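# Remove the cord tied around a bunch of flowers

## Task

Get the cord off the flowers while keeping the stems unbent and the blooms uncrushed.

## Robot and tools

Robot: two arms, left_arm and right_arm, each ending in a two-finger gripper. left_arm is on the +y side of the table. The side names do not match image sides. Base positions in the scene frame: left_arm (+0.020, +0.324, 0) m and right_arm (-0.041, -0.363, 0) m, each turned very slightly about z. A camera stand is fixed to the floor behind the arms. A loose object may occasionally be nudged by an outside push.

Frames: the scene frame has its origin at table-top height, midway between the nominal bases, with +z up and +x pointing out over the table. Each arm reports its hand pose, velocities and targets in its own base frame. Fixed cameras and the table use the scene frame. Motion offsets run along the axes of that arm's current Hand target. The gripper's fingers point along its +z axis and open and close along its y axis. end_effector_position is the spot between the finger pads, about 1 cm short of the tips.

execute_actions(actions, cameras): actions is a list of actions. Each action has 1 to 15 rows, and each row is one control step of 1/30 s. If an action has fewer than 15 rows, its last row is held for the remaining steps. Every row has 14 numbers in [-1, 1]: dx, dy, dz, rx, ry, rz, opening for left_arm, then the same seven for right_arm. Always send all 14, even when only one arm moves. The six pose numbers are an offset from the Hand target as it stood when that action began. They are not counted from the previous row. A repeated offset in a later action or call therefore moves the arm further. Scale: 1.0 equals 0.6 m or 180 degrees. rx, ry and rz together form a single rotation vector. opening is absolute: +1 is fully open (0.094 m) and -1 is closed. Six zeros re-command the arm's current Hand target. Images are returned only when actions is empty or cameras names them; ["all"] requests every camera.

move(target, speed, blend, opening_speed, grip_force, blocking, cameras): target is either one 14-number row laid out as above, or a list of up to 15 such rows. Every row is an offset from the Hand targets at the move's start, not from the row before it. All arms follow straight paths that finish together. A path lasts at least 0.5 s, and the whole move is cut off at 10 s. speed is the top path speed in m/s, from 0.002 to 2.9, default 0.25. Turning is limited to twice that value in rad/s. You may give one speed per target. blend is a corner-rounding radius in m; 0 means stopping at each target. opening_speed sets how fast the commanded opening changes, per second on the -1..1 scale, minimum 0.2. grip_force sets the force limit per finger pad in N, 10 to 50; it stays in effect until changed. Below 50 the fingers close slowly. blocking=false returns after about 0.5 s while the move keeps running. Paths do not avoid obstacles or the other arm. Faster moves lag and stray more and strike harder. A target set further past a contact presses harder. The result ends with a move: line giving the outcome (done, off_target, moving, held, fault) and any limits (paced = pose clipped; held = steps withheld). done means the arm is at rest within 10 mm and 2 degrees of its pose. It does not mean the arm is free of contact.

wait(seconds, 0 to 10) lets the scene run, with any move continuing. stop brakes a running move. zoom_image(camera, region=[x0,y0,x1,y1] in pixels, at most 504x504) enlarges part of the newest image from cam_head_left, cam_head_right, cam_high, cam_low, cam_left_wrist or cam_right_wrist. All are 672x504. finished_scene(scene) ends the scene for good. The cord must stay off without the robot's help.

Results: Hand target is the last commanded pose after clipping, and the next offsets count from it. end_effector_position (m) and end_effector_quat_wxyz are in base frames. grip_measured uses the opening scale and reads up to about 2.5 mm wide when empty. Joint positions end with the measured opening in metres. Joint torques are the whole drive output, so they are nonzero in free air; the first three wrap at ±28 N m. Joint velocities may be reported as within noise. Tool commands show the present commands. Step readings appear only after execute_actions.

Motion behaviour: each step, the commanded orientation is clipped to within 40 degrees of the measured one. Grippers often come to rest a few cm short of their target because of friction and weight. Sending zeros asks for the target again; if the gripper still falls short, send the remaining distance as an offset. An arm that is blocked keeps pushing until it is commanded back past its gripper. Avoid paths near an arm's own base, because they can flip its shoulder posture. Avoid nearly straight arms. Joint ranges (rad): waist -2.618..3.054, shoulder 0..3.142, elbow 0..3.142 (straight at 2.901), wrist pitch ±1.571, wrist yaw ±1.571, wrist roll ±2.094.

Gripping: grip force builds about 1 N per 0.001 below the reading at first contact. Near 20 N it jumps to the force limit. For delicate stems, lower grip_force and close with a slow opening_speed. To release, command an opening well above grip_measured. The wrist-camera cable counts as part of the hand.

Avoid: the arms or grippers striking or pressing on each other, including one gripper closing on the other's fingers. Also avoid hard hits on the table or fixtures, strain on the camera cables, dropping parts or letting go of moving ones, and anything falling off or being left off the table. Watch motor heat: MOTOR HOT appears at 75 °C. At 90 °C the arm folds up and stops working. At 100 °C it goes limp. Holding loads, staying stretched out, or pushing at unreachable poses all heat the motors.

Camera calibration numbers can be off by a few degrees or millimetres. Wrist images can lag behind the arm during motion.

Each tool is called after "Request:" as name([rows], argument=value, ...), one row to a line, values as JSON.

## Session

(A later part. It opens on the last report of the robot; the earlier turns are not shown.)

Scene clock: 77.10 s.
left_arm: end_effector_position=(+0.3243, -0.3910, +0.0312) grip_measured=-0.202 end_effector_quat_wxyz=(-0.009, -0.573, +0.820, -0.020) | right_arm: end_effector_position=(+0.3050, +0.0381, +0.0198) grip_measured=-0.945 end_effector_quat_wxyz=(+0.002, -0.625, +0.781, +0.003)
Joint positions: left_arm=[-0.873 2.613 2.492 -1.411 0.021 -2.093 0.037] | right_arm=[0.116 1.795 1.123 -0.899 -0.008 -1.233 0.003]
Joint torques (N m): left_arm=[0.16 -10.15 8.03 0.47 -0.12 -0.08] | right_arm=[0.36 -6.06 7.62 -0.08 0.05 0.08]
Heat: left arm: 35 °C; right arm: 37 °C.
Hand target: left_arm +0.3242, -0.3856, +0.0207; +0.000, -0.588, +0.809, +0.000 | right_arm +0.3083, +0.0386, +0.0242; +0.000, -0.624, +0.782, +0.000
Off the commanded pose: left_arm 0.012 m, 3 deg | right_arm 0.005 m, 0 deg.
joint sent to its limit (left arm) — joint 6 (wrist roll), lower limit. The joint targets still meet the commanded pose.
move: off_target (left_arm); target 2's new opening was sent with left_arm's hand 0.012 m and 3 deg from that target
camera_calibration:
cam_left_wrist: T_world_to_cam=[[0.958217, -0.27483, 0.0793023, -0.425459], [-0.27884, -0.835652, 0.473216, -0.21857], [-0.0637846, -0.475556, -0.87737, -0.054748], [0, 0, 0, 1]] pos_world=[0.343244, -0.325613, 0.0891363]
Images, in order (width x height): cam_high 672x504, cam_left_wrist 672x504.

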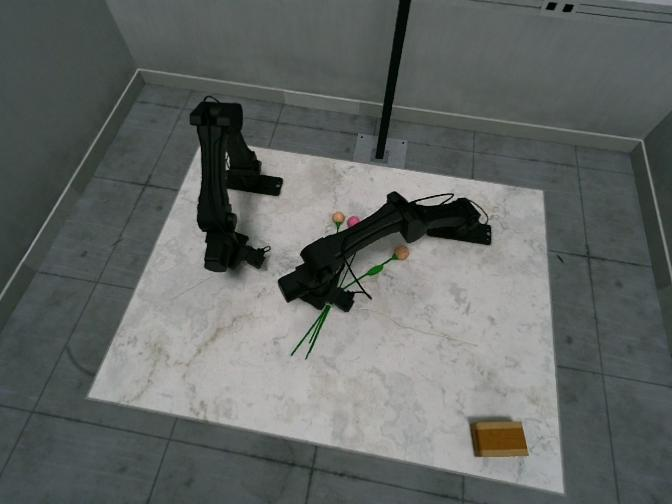

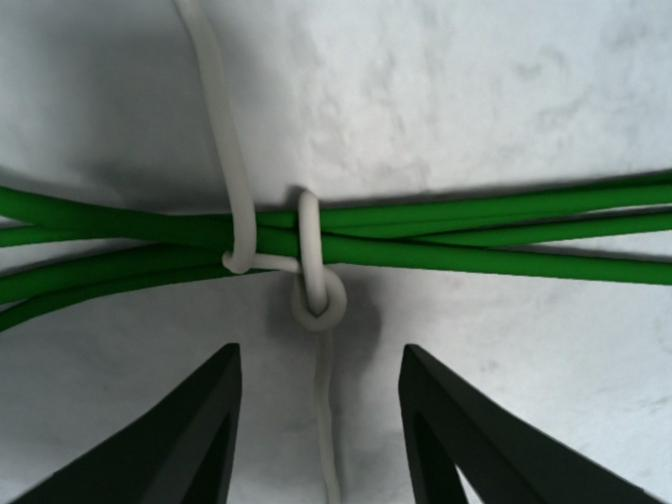

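Request:
move([
  [0,0,0.041,0,0,0,-0.2,0,0,0,0,0,0,-1],
  [0,0,0.041,0,0,0,-0.2,0.23,0.0337,-0.02,0,0,0.08,-1],
], speed=0.08, cameras=["cam_left_wrist","cam_high"])

Scene clock: 82.00 s.
left_arm: end_effector_position=(+0.3266, -0.3938, +0.0152) grip_measured=-0.202 end_effector_quat_wxyz=(-0.009, -0.573, +0.819, -0.025) | right_arm: end_effector_position=(+0.2651, -0.0908, +0.0305) grip_measured=-0.945 end_effector_quat_wxyz=(+0.003, -0.520, +0.854, +0.003)
Joint positions: left_arm=[-0.873 2.613 2.428 -1.338 0.021 -2.095 0.037] | right_arm=[-0.339 1.681 1.034 -0.925 -0.008 -1.432 0.003]
Joint torques (N m): left_arm=[0.16 -10.48 4.72 0.74 -0.11 -0.05] | right_arm=[-0.64 -7.97 4.44 -0.08 0.04 -0.08]
Heat: left arm: 35 °C; right arm: 37 °C.
Hand target: left_arm +0.3241, -0.3855, -0.0040; +0.000, -0.588, +0.809, +0.000 | right_arm +0.2579, -0.0916, +0.0361; +0.000, -0.521, +0.854, +0.000
Off the commanded pose: left_arm 0.021 m, 4 deg | right_arm 0.009 m, 0 deg.
joint sent to its limit (left arm) — joint 6 (wrist roll), lower limit. The joint targets still meet the commanded pose.
move: off_target (left_arm)
camera_calibration:
cam_left_wrist: T_world_to_cam=[[0.95839, -0.272071, 0.0864051, -0.426226], [-0.279534, -0.833099, 0.477291, -0.211473], [-0.0578732, -0.481584, -0.874487, -0.0743409], [0, 0, 0, 1]] pos_world=[0.345074, -0.327943, 0.0727522]
Images, in order (width x height): cam_high 672x504, cam_left_wrist 672x504.

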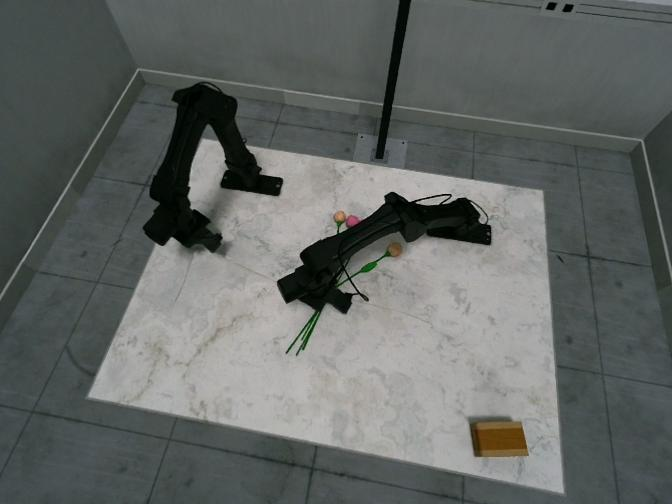

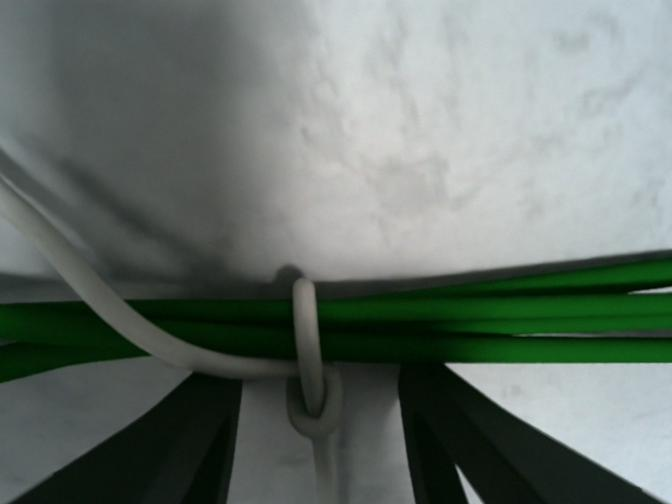

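Request:
move(target=[0,0,0,0,0,0,-0.2,0.229,-0.027,-0.015,0,0,0.11,-1], speed=0.08, cameras=["cam_left_wrist","cam_high"])

Scene clock: 92.13 s.
left_arm: end_effector_position=(+0.3260, -0.4002, +0.0155) grip_measured=-0.202 end_effector_quat_wxyz=(-0.015, -0.572, +0.820, -0.034) | right_arm: end_effector_position=(+0.2090, -0.2102, +0.0435) grip_measured=-0.945 end_effector_quat_wxyz=(+0.009, -0.367, +0.930, +0.008)
Joint positions: left_arm=[-0.877 2.613 2.428 -1.319 0.036 -2.096 0.038] | right_arm=[-0.806 1.727 1.142 -0.993 -0.023 -1.558 0.003]
Joint torques (N m): left_arm=[0.43 -10.51 4.86 0.57 -0.25 -0.05] | right_arm=[-1.06 -4.55 8.44 0.11 0.21 -0.08]
Heat: left arm: 35 °C; right arm: 37 °C.
Hand target: left_arm +0.3241, -0.3855, -0.0040; +0.000, -0.588, +0.809, +0.000 | right_arm +0.2095, -0.2211, +0.0450; +0.000, -0.366, +0.930, +0.000
Off the commanded pose: left_arm 0.025 m, 5 deg | right_arm 0.011 m, 1 deg.
joint sent to its limit (left arm) — joint 6 (wrist roll), lower limit. The joint targets still meet the commanded pose.
move: off_target (left_arm, right_arm)
camera_calibration:
cam_left_wrist: T_world_to_cam=[[0.957166, -0.274067, 0.0933858, -0.427985], [-0.283376, -0.820525, 0.496425, -0.211157], [-0.0594281, -0.501624, -0.863042, -0.0849254], [0, 0, 0, 1]] pos_world=[0.344769, -0.333157, 0.071497]
Images, in order (width x height): cam_high 672x504, cam_left_wrist 672x504.

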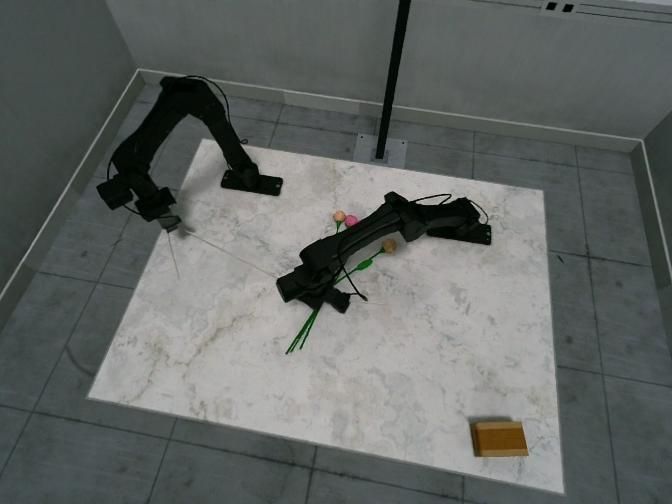

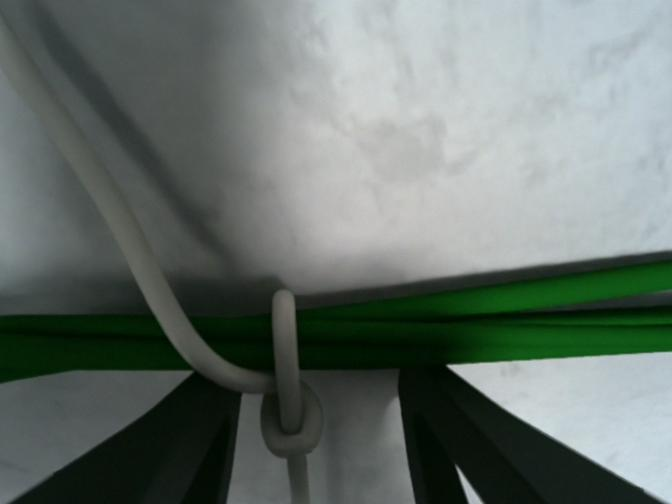

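Request:
move(target=[0,0,0,0,0,0,-0.2,0.296,-0.0975,-0.05,0,0,0.14,-1], speed=0.08, cameras=["cam_left_wrist","cam_high"])

Scene clock: 98.00 s.
left_arm: end_effector_position=(+0.3260, -0.4011, +0.0156) grip_measured=-0.202 end_effector_quat_wxyz=(-0.016, -0.572, +0.819, -0.036) | right_arm: end_effector_position=(+0.1231, -0.3716, +0.0769) grip_measured=-0.945 end_effector_quat_wxyz=(+0.008, -0.163, +0.986, +0.011)
Joint positions: left_arm=[-0.877 2.613 2.428 -1.316 0.039 -2.097 0.038] | right_arm=[-1.262 2.066 1.732 -1.257 -0.019 -1.591 0.003]
Joint torques (N m): left_arm=[0.47 -10.51 4.88 0.55 -0.29 -0.04] | right_arm=[-1.2 -6.87 9.05 0.22 0.16 0.08]
Heat: left arm: 35 °C; right arm: 37 °C.
Hand target: left_arm +0.3242, -0.3855, -0.0040; +0.000, -0.588, +0.809, +0.000 | right_arm +0.1193, -0.3851, +0.0749; +0.000, -0.154, +0.988, +0.000
Off the commanded pose: left_arm 0.025 m, 5 deg | right_arm 0.014 m, 2 deg.
joint sent to its limit (left arm) — joint 6 (wrist roll), lower limit. The joint targets still meet the commanded pose.
move: off_target (left_arm, right_arm)
camera_calibration:
cam_left_wrist: T_world_to_cam=[[0.957368, -0.273113, 0.0941092, -0.427939], [-0.282671, -0.818565, 0.500048, -0.211418], [-0.0595352, -0.505332, -0.860869, -0.0867577], [0, 0, 0, 1]] pos_world=[0.344768, -0.333776, 0.0713051]
Images, in order (width x height): cam_high 672x504, cam_left_wrist 672x504.

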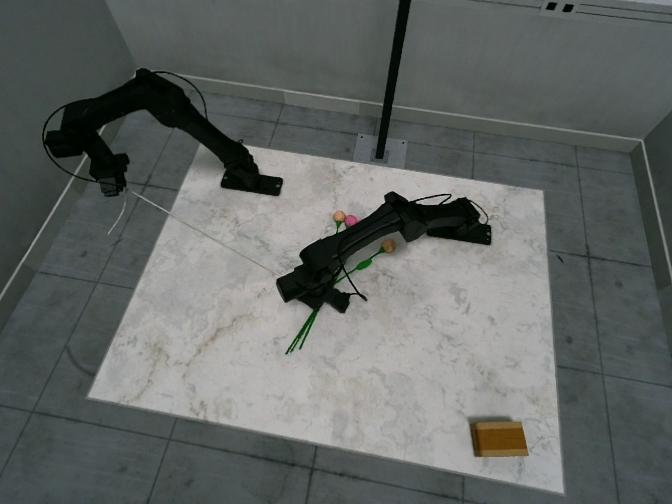

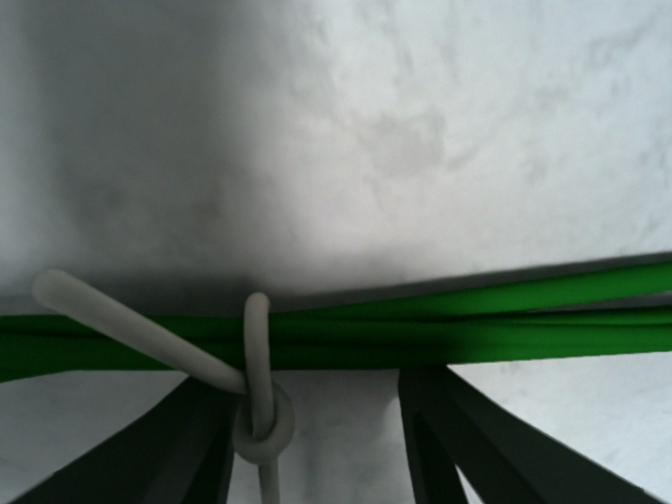

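Request:
move(target=[0,0,0,0,0,0,-0.2,0.1015,-0.0988,0,0,0,0.03,-1], speed=0.06, cameras=["cam_left_wrist","cam_high"])

Scene clock: 101.07 s.
left_arm: end_effector_position=(+0.3260, -0.4015, +0.0156) grip_measured=-0.202 end_effector_quat_wxyz=(-0.017, -0.572, +0.819, -0.036) | right_arm: end_effector_position=(+0.0828, -0.4569, +0.0827) grip_measured=-0.945 end_effector_quat_wxyz=(+0.003, -0.107, +0.994, -0.008)
Joint positions: left_arm=[-0.877 2.613 2.428 -1.316 0.04 -2.097 0.038] | right_arm=[-1.395 2.376 2.262 -1.441 -0.005 -1.61 0.003]
Joint torques (N m): left_arm=[0.42 -10.52 4.9 0.54 -0.29 -0.04] | right_arm=[-0.69 -8.44 8.46 0.06 0.02 -0.07]
Heat: left arm: 35 °C; right arm: 38 °C.
Hand target: left_arm +0.3241, -0.3855, -0.0040; -0.001, -0.588, +0.809, +0.000 | right_arm +0.0794, -0.4601, +0.0747; +0.000, -0.108, +0.994, +0.000
Off the commanded pose: left_arm 0.025 m, 5 deg | right_arm 0.009 m, 1 deg.
joint sent to its limit (left arm) — joint 6 (wrist roll), lower limit. The joint targets still meet the commanded pose.
move: off_target (left_arm)
camera_calibration:
cam_left_wrist: T_world_to_cam=[[0.957404, -0.273086, 0.093819, -0.427993], [-0.282398, -0.817748, 0.501538, -0.211549], [-0.0602426, -0.506668, -0.860034, -0.0872591], [0, 0, 0, 1]] pos_world=[0.344764, -0.334084, 0.0712077]
Images, in order (width x height): cam_high 672x504, cam_left_wrist 672x504.

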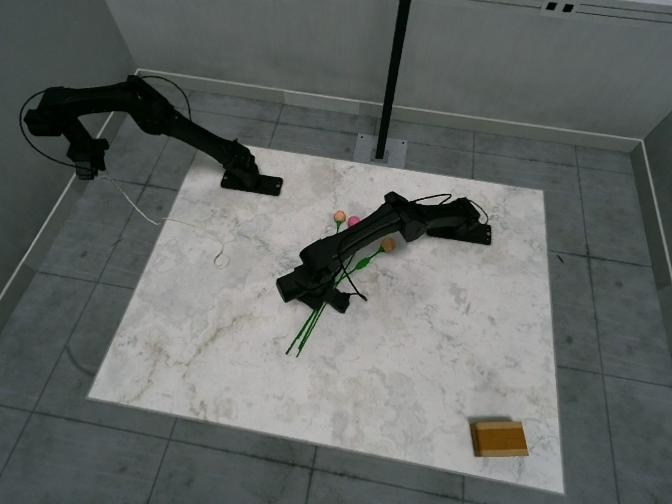

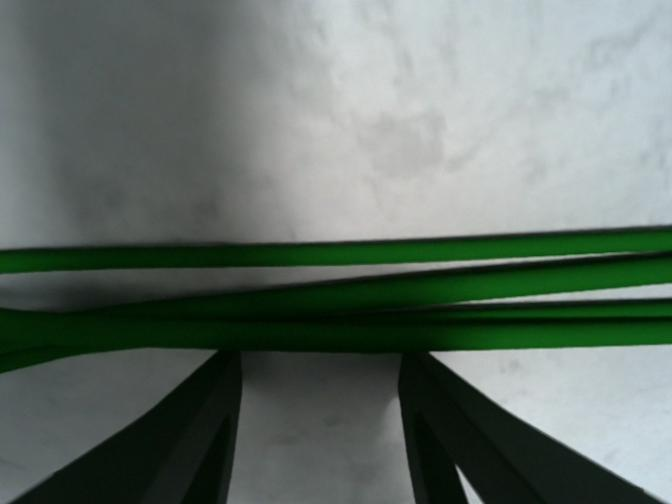

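Request:
move([
  [0,0,-0.1,0,0,0,-0.2,-0.352,0.281,-0.042,0,0,-0.22,-1],
  [0,0,-0.17,0,0,0,-0.2,-0.4775,0.851,-0.017,0,0,-0.375,-1],
], speed=0.2, blend=[0.05,0], cameras=["cam_high","cam_low","cam_right_wrist"])

Scene clock: 107.70 s.
left_arm: end_effector_position=(+0.3235, -0.3950, +0.0866) grip_measured=-0.202 end_effector_quat_wxyz=(-0.009, -0.571, +0.819, -0.054) | right_arm: end_effector_position=(+0.2402, +0.0954, +0.0826) grip_measured=-0.945 end_effector_quat_wxyz=(-0.011, -0.644, +0.765, +0.004)
Joint positions: left_arm=[-0.877 2.584 2.655 -1.535 0.028 -2.097 0.038] | right_arm=[0.374 1.56 1.122 -1.156 -0.001 -1.025 0.003]
Joint torques (N m): left_arm=[0.44 -14.42 5.24 0.62 -0.17 -0.04] | right_arm=[0.21 -3.6 8.39 0.23 -0.03 0.06]
Heat: left arm: 36 °C; right arm: 38 °C.
Hand target: left_arm +0.3242, -0.3855, +0.0979; -0.001, -0.588, +0.809, +0.000 | right_arm +0.2500, +0.1000, +0.0854; +0.000, -0.642, +0.767, +0.000
Off the commanded pose: left_arm 0.015 m, 7 deg | right_arm 0.011 m, 1 deg.
joint sent to its limit (left arm) — joint 4 (wrist pitch), lower limit; joint 6 (wrist roll), lower limit. The joint targets are off in orientation, not in position.
move: off_target (left_arm, right_arm)
camera_calibration:
cam_right_wrist: T_world_to_cam=[[0.991882, -0.125843, 0.0182684, -0.230547], [-0.119625, -0.874686, 0.469696, 0.102888], [-0.0431287, -0.468069, -0.882639, 0.211389], [0, 0, 0, 1]] pos_world=[0.250101, 0.159927, 0.142466]
Images, in order (width x height): cam_high 672x504, cam_low 672x504, cam_right_wrist 672x504.

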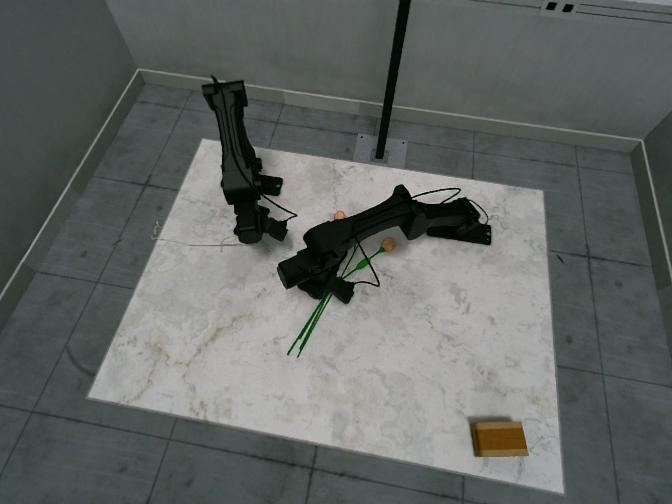

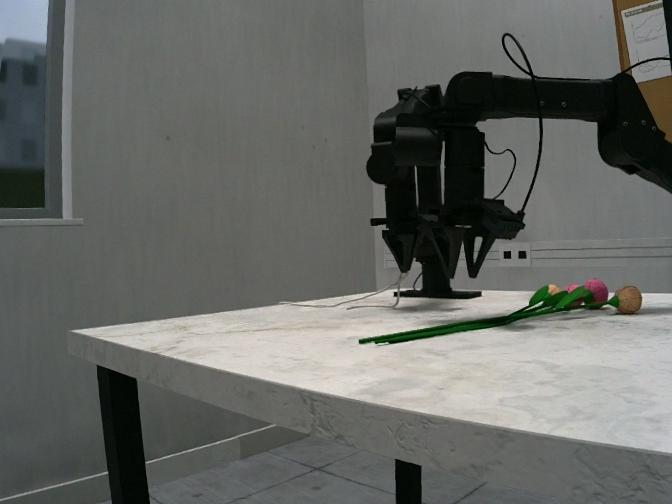

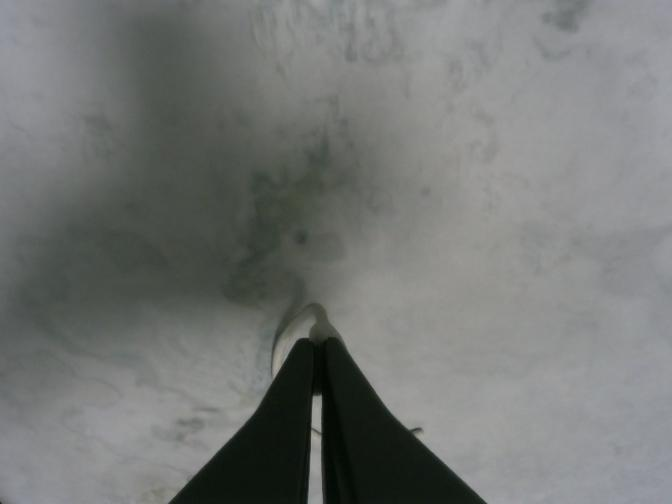

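Request:
move(target=[-0.65,0.264,-0.05,0,0,0,-0.2,-0.179,-0.29,0.033,0,0,0,-1], speed=0.25, cameras=["cam_high","cam_low","cam_head_right"])

Request:
zoom_image(camera="cam_high", region=[130, 200, 350, 370])

Scene clock: 115.20 s.
left_arm: end_effector_position=(+0.2987, +0.0345, +0.1233) grip_measured=-0.202 end_effector_quat_wxyz=(-0.003, -0.592, +0.806, -0.005) | right_arm: end_effector_position=(+0.4402, +0.1738, +0.0745) grip_measured=-0.945 end_effector_quat_wxyz=(+0.012, -0.643, +0.766, -0.004)
Joint positions: left_arm=[0.118 1.68 1.411 -1.302 0.011 -1.15 0.038] | right_arm=[0.374 2.411 2.29 -1.425 -0.001 -1.024 0.003]
Joint torques (N m): left_arm=[-0.46 -7.23 6.17 0.46 -0.12 0.05] | right_arm=[0.23 -8.59 8.54 -0.03 -0.02 0.06]
Motor temperatures (°C): left_arm=[29 40 34 29 28 28 27] | right_arm=[26 34 38 28 28 27 29]
Heat: left arm: 40 °C; right arm: 38 °C.
Hand target: left_arm +0.2938, +0.0344, +0.1280; +0.000, -0.588, +0.809, +0.000 | right_arm +0.4402, +0.1751, +0.0658; +0.000, -0.642, +0.767, +0.000
Off the commanded pose: left_arm 0.007 m, 1 deg | right_arm 0.009 m, 1 deg.
move: done
Images, in order (width x height): cam_head_right 672x504, cam_high 672x504, cam_low 672x504.

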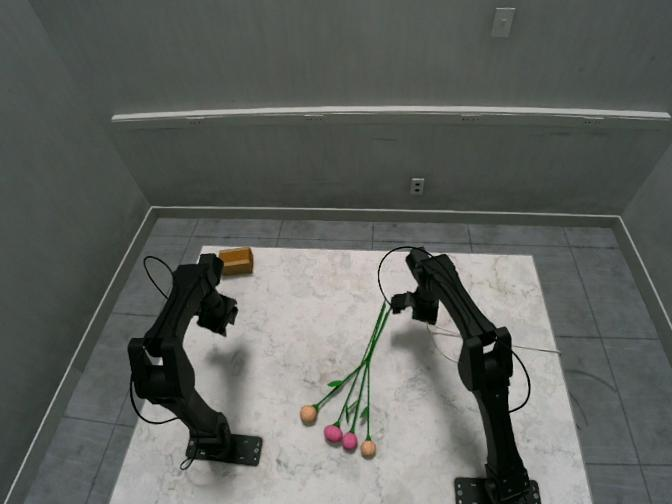

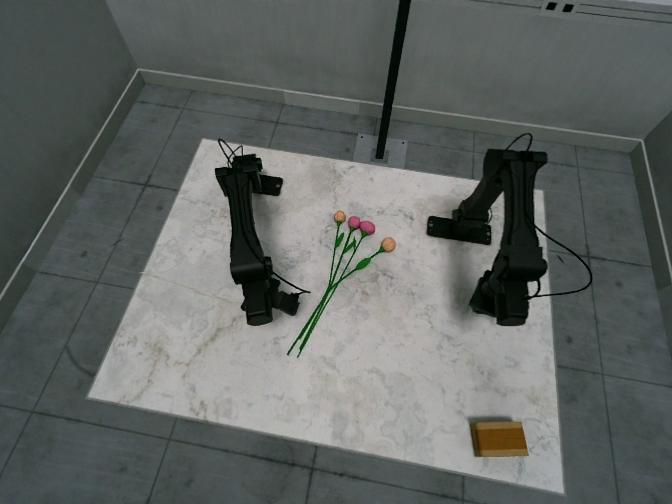

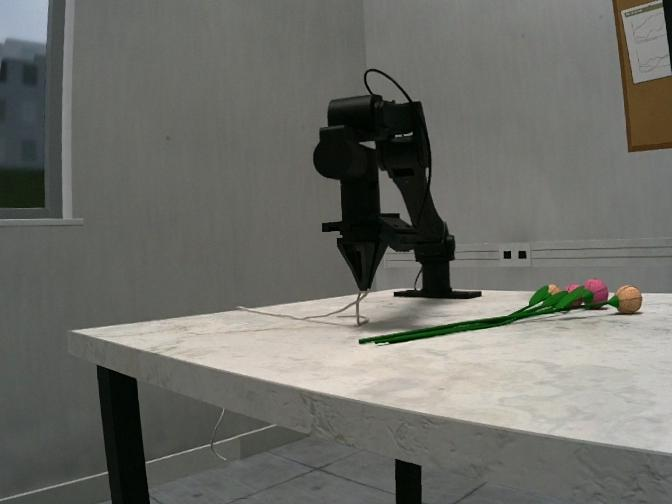

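Scaled by 2.291.

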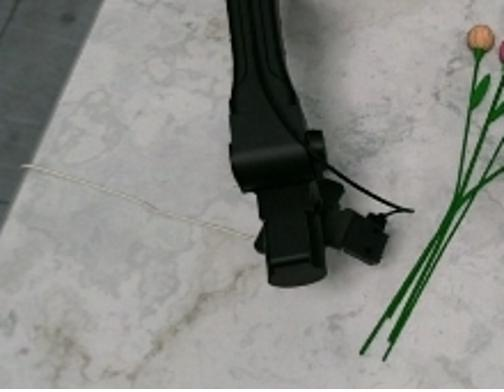

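Request:
move(target=[0,0,0,0,0,0,-0.2,0.034,0.383,-0.02,0,0,0,-1], speed=0.25, cameras=["cam_high","cam_low","cam_head_left"])

Request:
zoom_image(camera="cam_high", region=[130, 170, 350, 340])

Scene clock: 121.57 s.
left_arm: end_effector_position=(+0.2987, +0.0345, +0.1233) grip_measured=-0.202 end_effector_quat_wxyz=(-0.003, -0.592, +0.806, -0.005) | right_arm: end_effector_position=(+0.2107, +0.1954, +0.0742) grip_measured=-0.945 end_effector_quat_wxyz=(-0.013, -0.644, +0.765, +0.001)
Joint positions: left_arm=[0.118 1.68 1.411 -1.302 0.011 -1.149 0.038] | right_arm=[0.743 1.678 1.212 -1.131 -0.002 -0.656 0.003]
Joint torques (N m): left_arm=[-0.46 -7.2 6.19 0.47 -0.12 0.04] | right_arm=[0.16 -7.77 4.46 0.25 0 0.06]
Heat: left arm: 39 °C; right arm: 38 °C.
Hand target: left_arm +0.2939, +0.0344, +0.1280; +0.000, -0.588, +0.809, +0.000 | right_arm +0.2103, +0.1956, +0.0778; +0.000, -0.642, +0.767, +0.000
Off the commanded pose: left_arm 0.007 m, 1 deg | right_arm 0.004 m, 2 deg.
move: done
Images, in order (width x height): cam_head_left 672x504, cam_high 672x504, cam_low 672x504.

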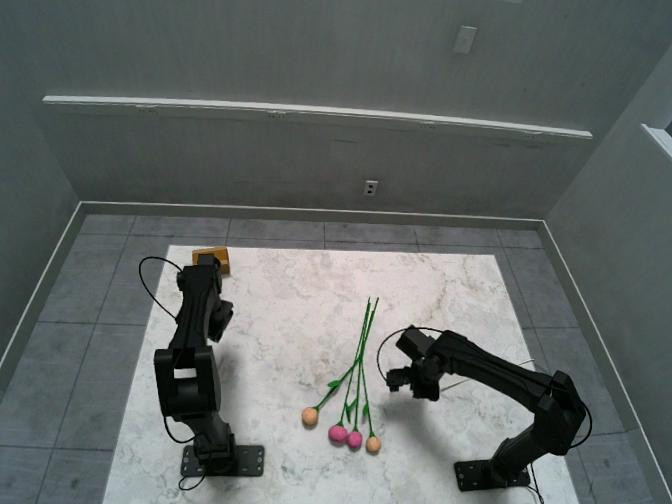

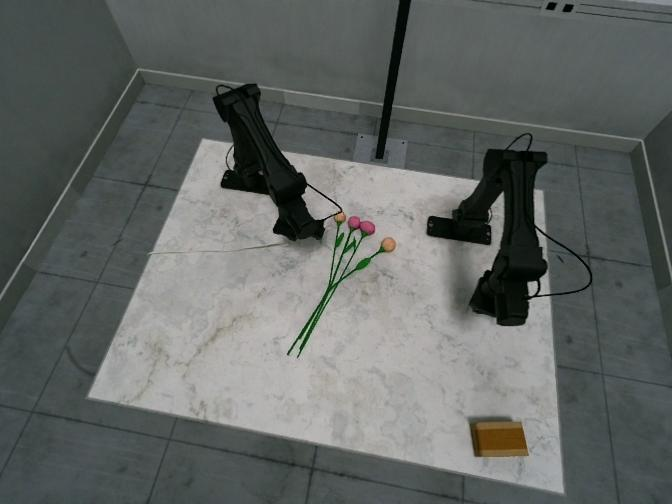

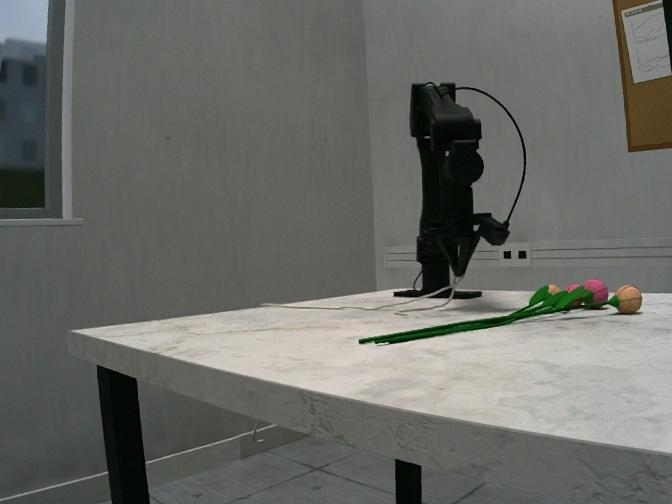

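Scaled by 2.291.

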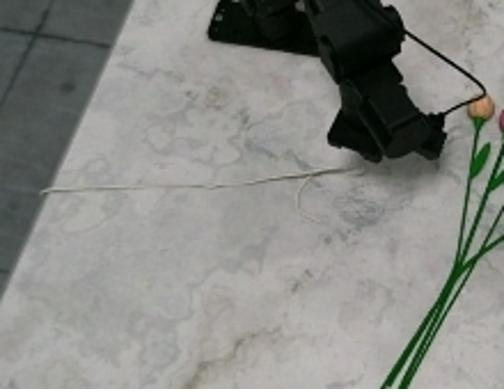

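Request:
move(target=[0,0,0,0,0,0,-0.2,-0.05,-0.366,0,0,0,0,-1], speed=0.25, cameras=["cam_high","cam_low","cam_head_left"])

Request:
zoom_image(camera="cam_high", region=[130, 170, 350, 340])

Scene clock: 124.60 s.
left_arm: end_effector_position=(+0.2987, +0.0345, +0.1233) grip_measured=-0.202 end_effector_quat_wxyz=(-0.003, -0.592, +0.806, -0.005) | right_arm: end_effector_position=(+0.4312, +0.1856, +0.0856) grip_measured=-0.945 end_effector_quat_wxyz=(+0.011, -0.638, +0.770, -0.003)
Joint positions: left_arm=[0.118 1.68 1.411 -1.302 0.011 -1.149 0.038] | right_arm=[0.404 2.399 2.314 -1.462 -0.001 -0.981 0.003]
Joint torques (N m): left_arm=[-0.46 -7.23 6.19 0.47 -0.12 0.05] | right_arm=[0.05 -8.59 8.57 -0.01 -0.02 -0.07]
Heat: left arm: 39 °C; right arm: 38 °C.
Hand target: left_arm +0.2939, +0.0344, +0.1280; +0.000, -0.588, +0.809, +0.000 | right_arm +0.4317, +0.1864, +0.0777; +0.000, -0.642, +0.767, +0.000
Off the commanded pose: left_arm 0.007 m, 1 deg | right_arm 0.008 m, 1 deg.
move: done
Images, in order (width x height): cam_head_left 672x504, cam_high 672x504, cam_low 672x504.

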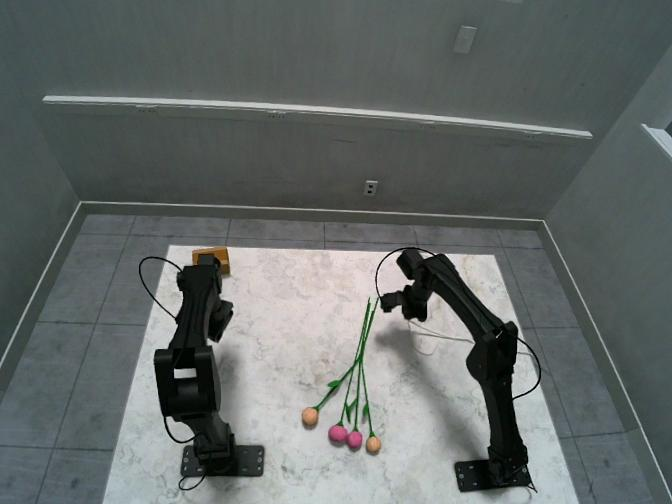

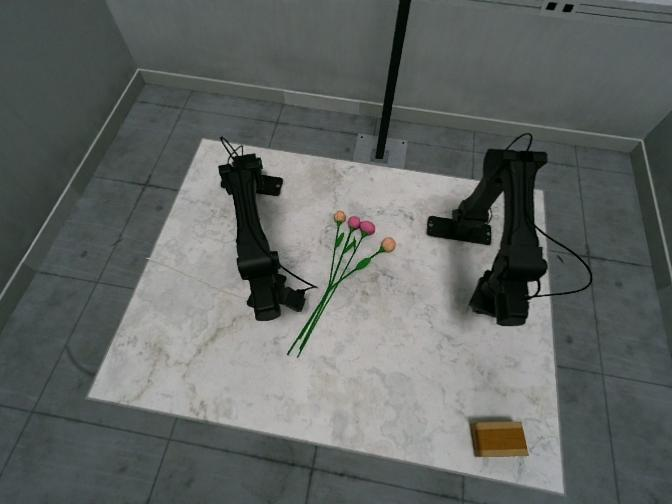

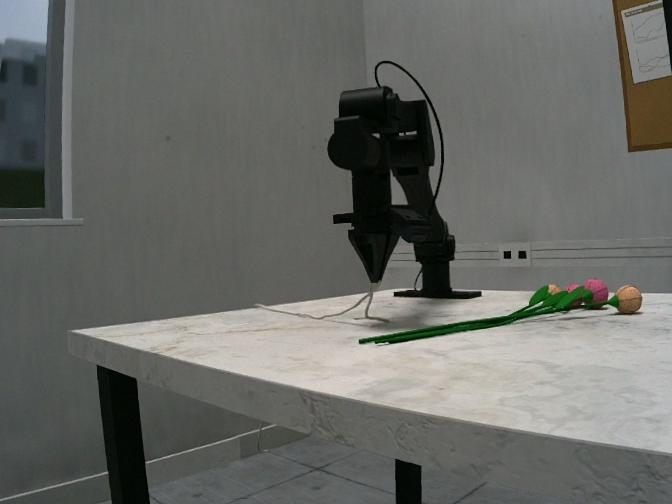

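Scaled by 2.291.

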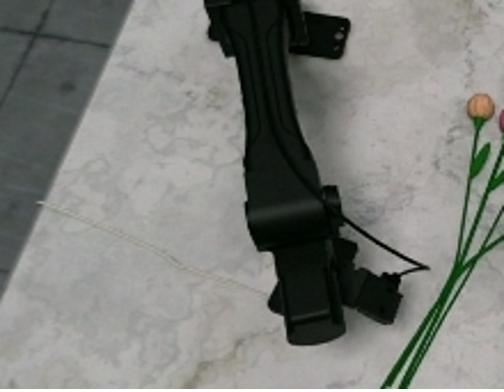

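Request:
move([
  [0,0,0,0,0,0,-0.2,0.041,0.365,-0.37,0,0,0,-1],
  [0,0,0,0,0,0,-0.2,-0.09,0.389,-0.437,0,0,0,-1],
], speed=0.25, blend=[0.03,0], cameras=["cam_high","cam_low","cam_head_left"])

Request:
zoom_image(camera="cam_high", region=[130, 170, 350, 340])

Scene clock: 133.27 s.
left_arm: end_effector_position=(+0.2987, +0.0345, +0.1233) grip_measured=-0.202 end_effector_quat_wxyz=(-0.003, -0.592, +0.806, -0.005) | right_arm: end_effector_position=(+0.2096, +0.2780, +0.3362) grip_measured=-0.945 end_effector_quat_wxyz=(+0.249, -0.625, +0.738, +0.054)
Joint positions: left_arm=[0.118 1.68 1.411 -1.302 0.011 -1.149 0.038] | right_arm=[0.924 1.649 2.161 -1.567 0.004 -0.483 0.003]
Joint torques (N m): left_arm=[-0.43 -7.21 6.17 0.47 -0.12 0.05] | right_arm=[-0.14 -3.99 7.46 1.03 -0.04 0.09]
Heat: left arm: 39 °C; right arm: 38 °C.
Hand target: left_arm +0.2939, +0.0344, +0.1280; +0.000, -0.588, +0.809, +0.000 | right_arm +0.2115, +0.2804, +0.3401; +0.000, -0.642, +0.767, +0.000
Off the commanded pose: left_arm 0.007 m, 1 deg | right_arm 0.005 m, 30 deg.
joint sent to its limit (right arm) — joint 4 (wrist pitch), lower limit. The joint targets are off in orientation, not in position.
move: off_target (right_arm)
Images, in order (width x height): cam_head_left 672x504, cam_high 672x504, cam_low 672x504.

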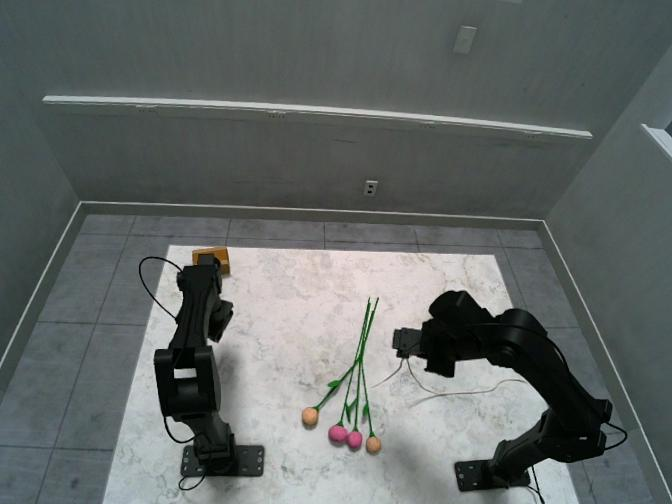

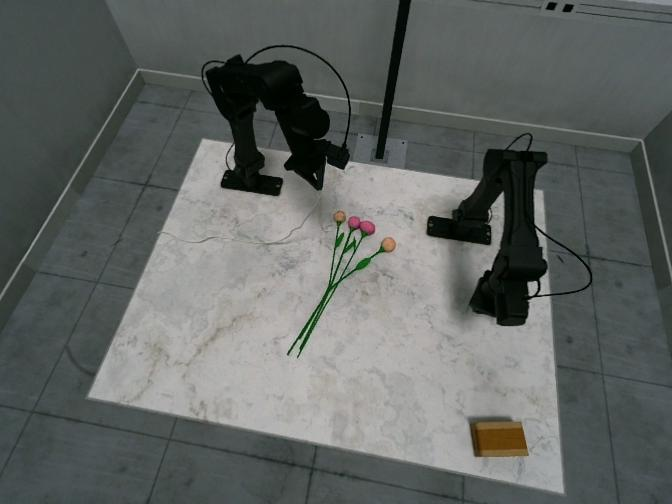

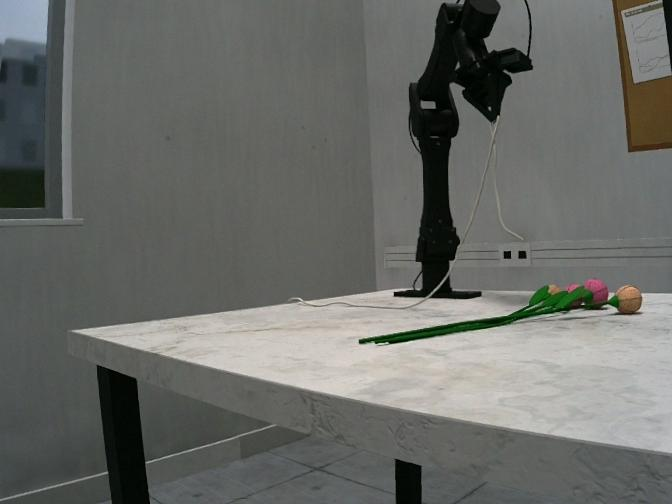

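Scaled by 2.291.

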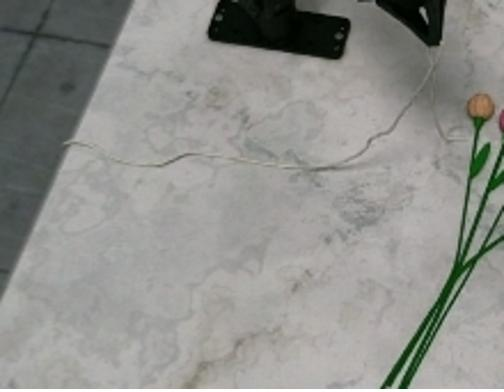

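Request:
move(target=[0,0,0,0,0,0,-0.2,-0.161,0.0457,-0.025,0,0,0,-1], speed=0.2, cameras=["cam_high","cam_low"])

Request:
zoom_image(camera="cam_high", region=[130, 170, 350, 340])

Scene clock: 138.03 s.
left_arm: end_effector_position=(+0.2987, +0.0345, +0.1233) grip_measured=-0.202 end_effector_quat_wxyz=(-0.003, -0.592, +0.806, -0.005) | right_arm: end_effector_position=(+0.2030, +0.3742, +0.3559) grip_measured=-0.945 end_effector_quat_wxyz=(+0.294, -0.613, +0.726, +0.105)
Joint positions: left_arm=[0.118 1.68 1.411 -1.302 0.011 -1.149 0.038] | right_arm=[1.08 1.938 2.569 -1.567 0.021 -0.328 0.003]
Joint torques (N m): left_arm=[-0.44 -7.21 6.17 0.47 -0.12 0.05] | right_arm=[0.53 -5.44 6.98 1.19 -0.13 0.1]
Heat: left arm: 38 °C; right arm: 38 °C.
Hand target: left_arm +0.2939, +0.0344, +0.1280; +0.000, -0.588, +0.809, +0.000 | right_arm +0.2014, +0.3804, +0.3550; +0.000, -0.642, +0.767, +0.000
Off the commanded pose: left_arm 0.007 m, 1 deg | right_arm 0.006 m, 36 deg.
joint sent to its limit (right arm) — joint 4 (wrist pitch), lower limit. The joint targets are off in orientation, not in position.
move: off_target (right_arm)
Images, in order (width x height): cam_high 672x504, cam_low 672x504.

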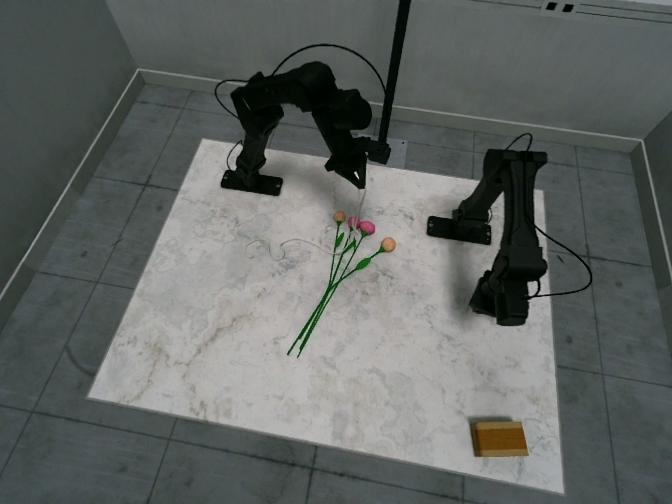

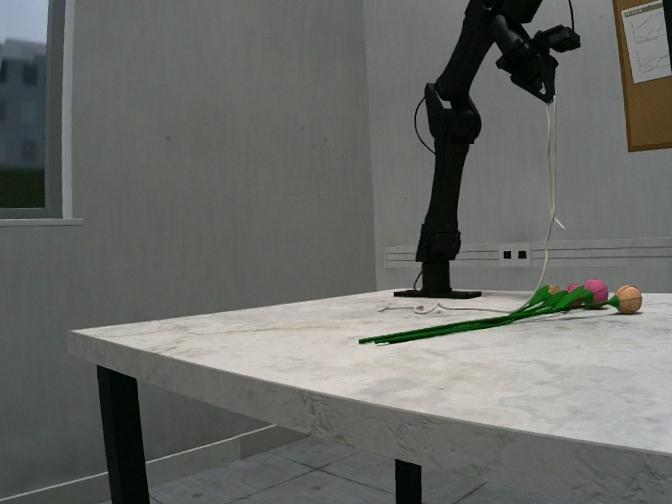

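Scaled by 2.291.

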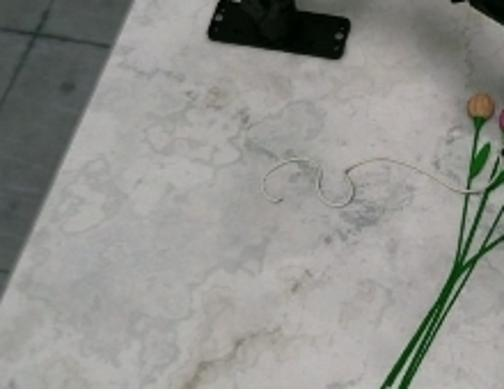

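Request:
move([
  [0,0,0,0,0,0,-0.2,0.487,-0.12,0,0,0,0,-1],
  [0,0,0,0,0,0,-0.2,0.487,-0.12,0.48,0,0,0,-1],
  [0,0,0,0,0,0,-0.2,0.487,-0.12,0.55,0,0,0,-1],
], speed=[0.18,0.2,0.06], blend=[0.03,0.01,0], cameras=["cam_high","cam_low","cam_right_wrist"])

Request:
zoom_image(camera="cam_high", region=[130, 170, 350, 340])

Scene clock: 145.00 s.
left_arm: end_effector_position=(+0.2987, +0.0345, +0.1233) grip_measured=-0.202 end_effector_quat_wxyz=(-0.003, -0.592, +0.806, -0.005) | right_arm: end_effector_position=(+0.2228, +0.0814, +0.0308) grip_measured=-0.945 end_effector_quat_wxyz=(+0.007, -0.638, +0.770, +0.000)
Joint positions: left_arm=[0.118 1.68 1.411 -1.302 0.011 -1.149 0.038] | right_arm=[0.342 1.506 0.855 -0.907 -0.006 -1.043 0.003]
Joint torques (N m): left_arm=[-0.44 -7.24 6.17 0.46 -0.11 0.05] | right_arm=[0.16 -2.97 4.55 0.3 0.03 -0.06]
Heat: left arm: 38 °C; right arm: 38 °C.
Hand target: left_arm +0.2939, +0.0344, +0.1280; +0.000, -0.588, +0.809, +0.000 | right_arm +0.2209, +0.0803, +0.0248; +0.000, -0.642, +0.767, +0.000
Off the commanded pose: left_arm 0.007 m, 1 deg | right_arm 0.006 m, 1 deg.
move: done
camera_calibration:
cam_right_wrist: T_world_to_cam=[[0.989054, -0.139627, 0.0477195, -0.213345], [-0.146069, -0.880669, 0.450652, 0.119791], [-0.020898, -0.452689, -0.891424, 0.152381], [0, 0, 0, 1]] pos_world=[0.231692, 0.144688, 0.0920332]
Images, in order (width x height): cam_high 672x504, cam_low 672x504, cam_right_wrist 672x504.

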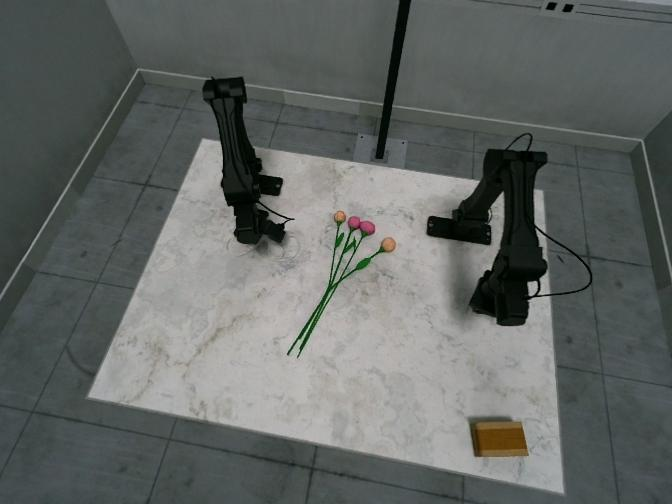

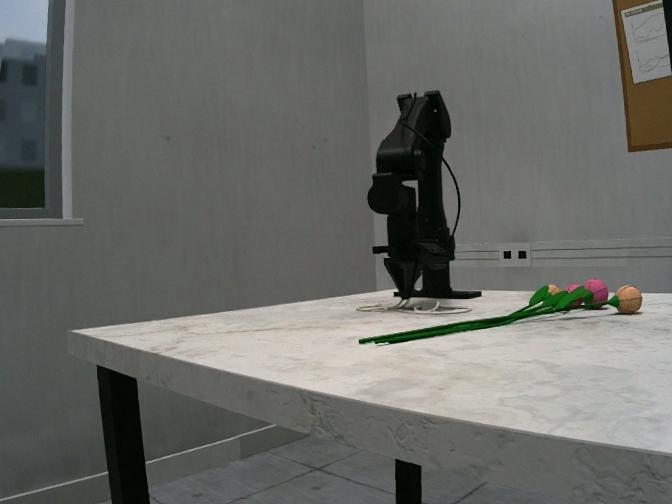

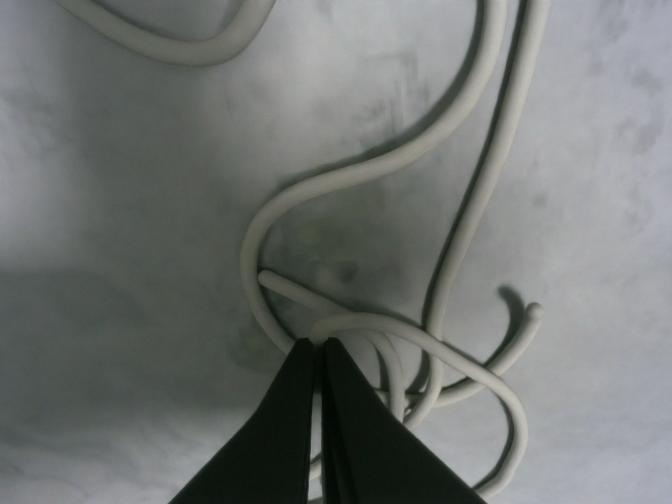

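Scaled by 2.291.

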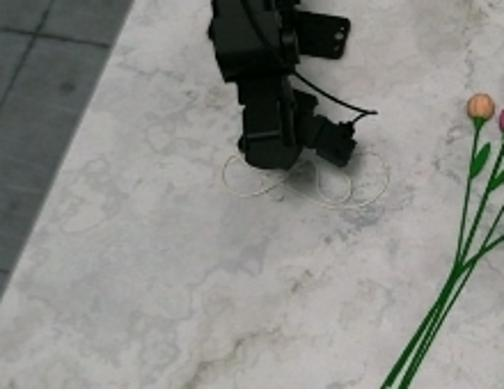

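Request:
move([
  [0,0,0,0,0,0,-0.2,0,0,0.024,0,0,0,-1],
  [0,0,0,0,0,0,-0.2,0,0,0.02,0,0,0,-0.6],
  [0,0,0,0,0,0,-0.2,0,0,-0.2,0,0,0,-0.6],
], speed=[0.05,0.05,0.12], opening_speed=0.8, cameras=["cam_high","cam_low","cam_right_wrist"])

Request:
zoom_image(camera="cam_high", region=[200, 190, 420, 370])

Scene clock: 150.20 s.
left_arm: end_effector_position=(+0.2987, +0.0345, +0.1233) grip_measured=-0.202 end_effector_quat_wxyz=(-0.003, -0.592, +0.806, -0.005) | right_arm: end_effector_position=(+0.2196, +0.0801, +0.1336) grip_measured=-0.602 end_effector_quat_wxyz=(-0.013, -0.638, +0.770, +0.007)
Joint positions: left_arm=[0.118 1.68 1.411 -1.302 0.011 -1.149 0.038] | right_arm=[0.342 1.453 1.226 -1.373 -0.005 -1.043 0.019]
Joint torques (N m): left_arm=[-0.44 -7.21 6.16 0.46 -0.12 0.04] | right_arm=[0.12 -5.61 8.2 -0.1 0.03 -0.06]
Heat: left arm: 38 °C; right arm: 37 °C.
Hand target: left_arm +0.2939, +0.0344, +0.1280; +0.000, -0.588, +0.809, +0.000 | right_arm +0.2210, +0.0802, +0.1449; +0.000, -0.642, +0.767, +0.000
Off the commanded pose: left_arm 0.007 m, 1 deg | right_arm 0.011 m, 2 deg.
move: off_target (right_arm)
camera_calibration:
cam_right_wrist: T_world_to_cam=[[0.990207, -0.139202, 0.0106182, -0.210558], [-0.127873, -0.873838, 0.469102, 0.0648455], [-0.0560211, -0.465866, -0.88308, 0.251108], [0, 0, 0, 1]] pos_world=[0.230855, 0.144337, 0.193565]
Images, in order (width x height): cam_high 672x504, cam_low 672x504, cam_right_wrist 672x504.

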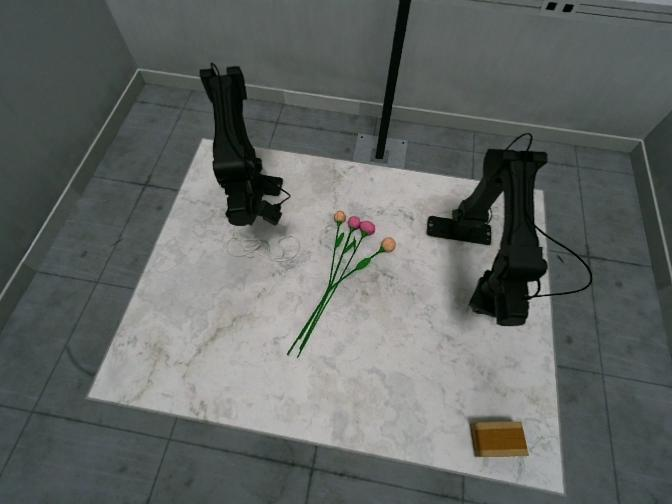

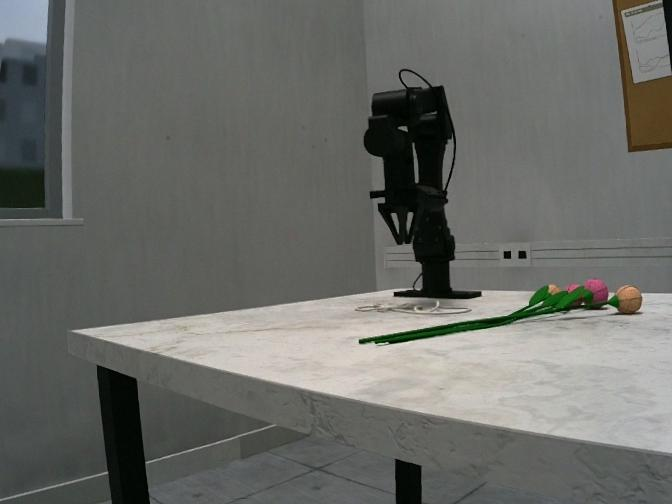

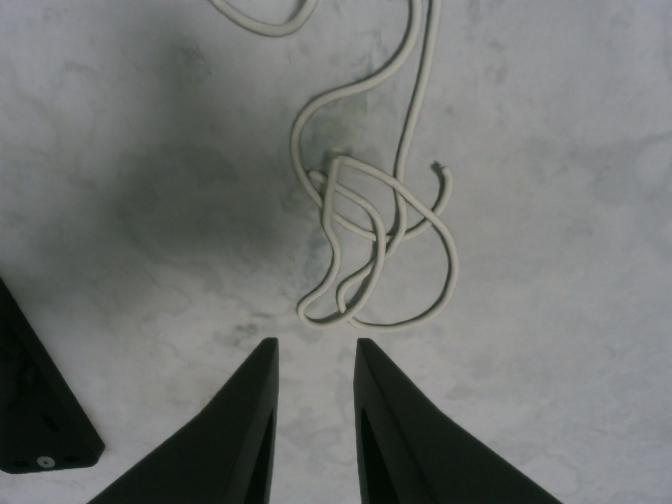

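Scaled by 2.291.

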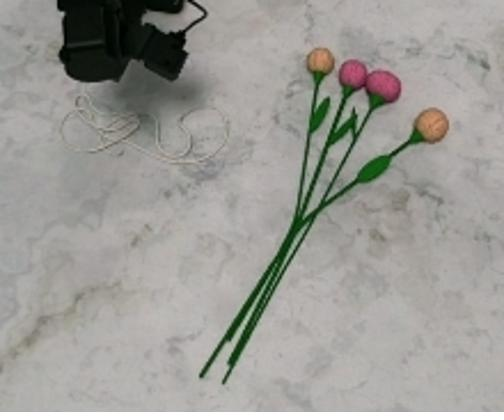

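Cord is fully off and on the table; flowers intact.

Request:
finished_scene(scene=2)

The scene is finished: the task was done.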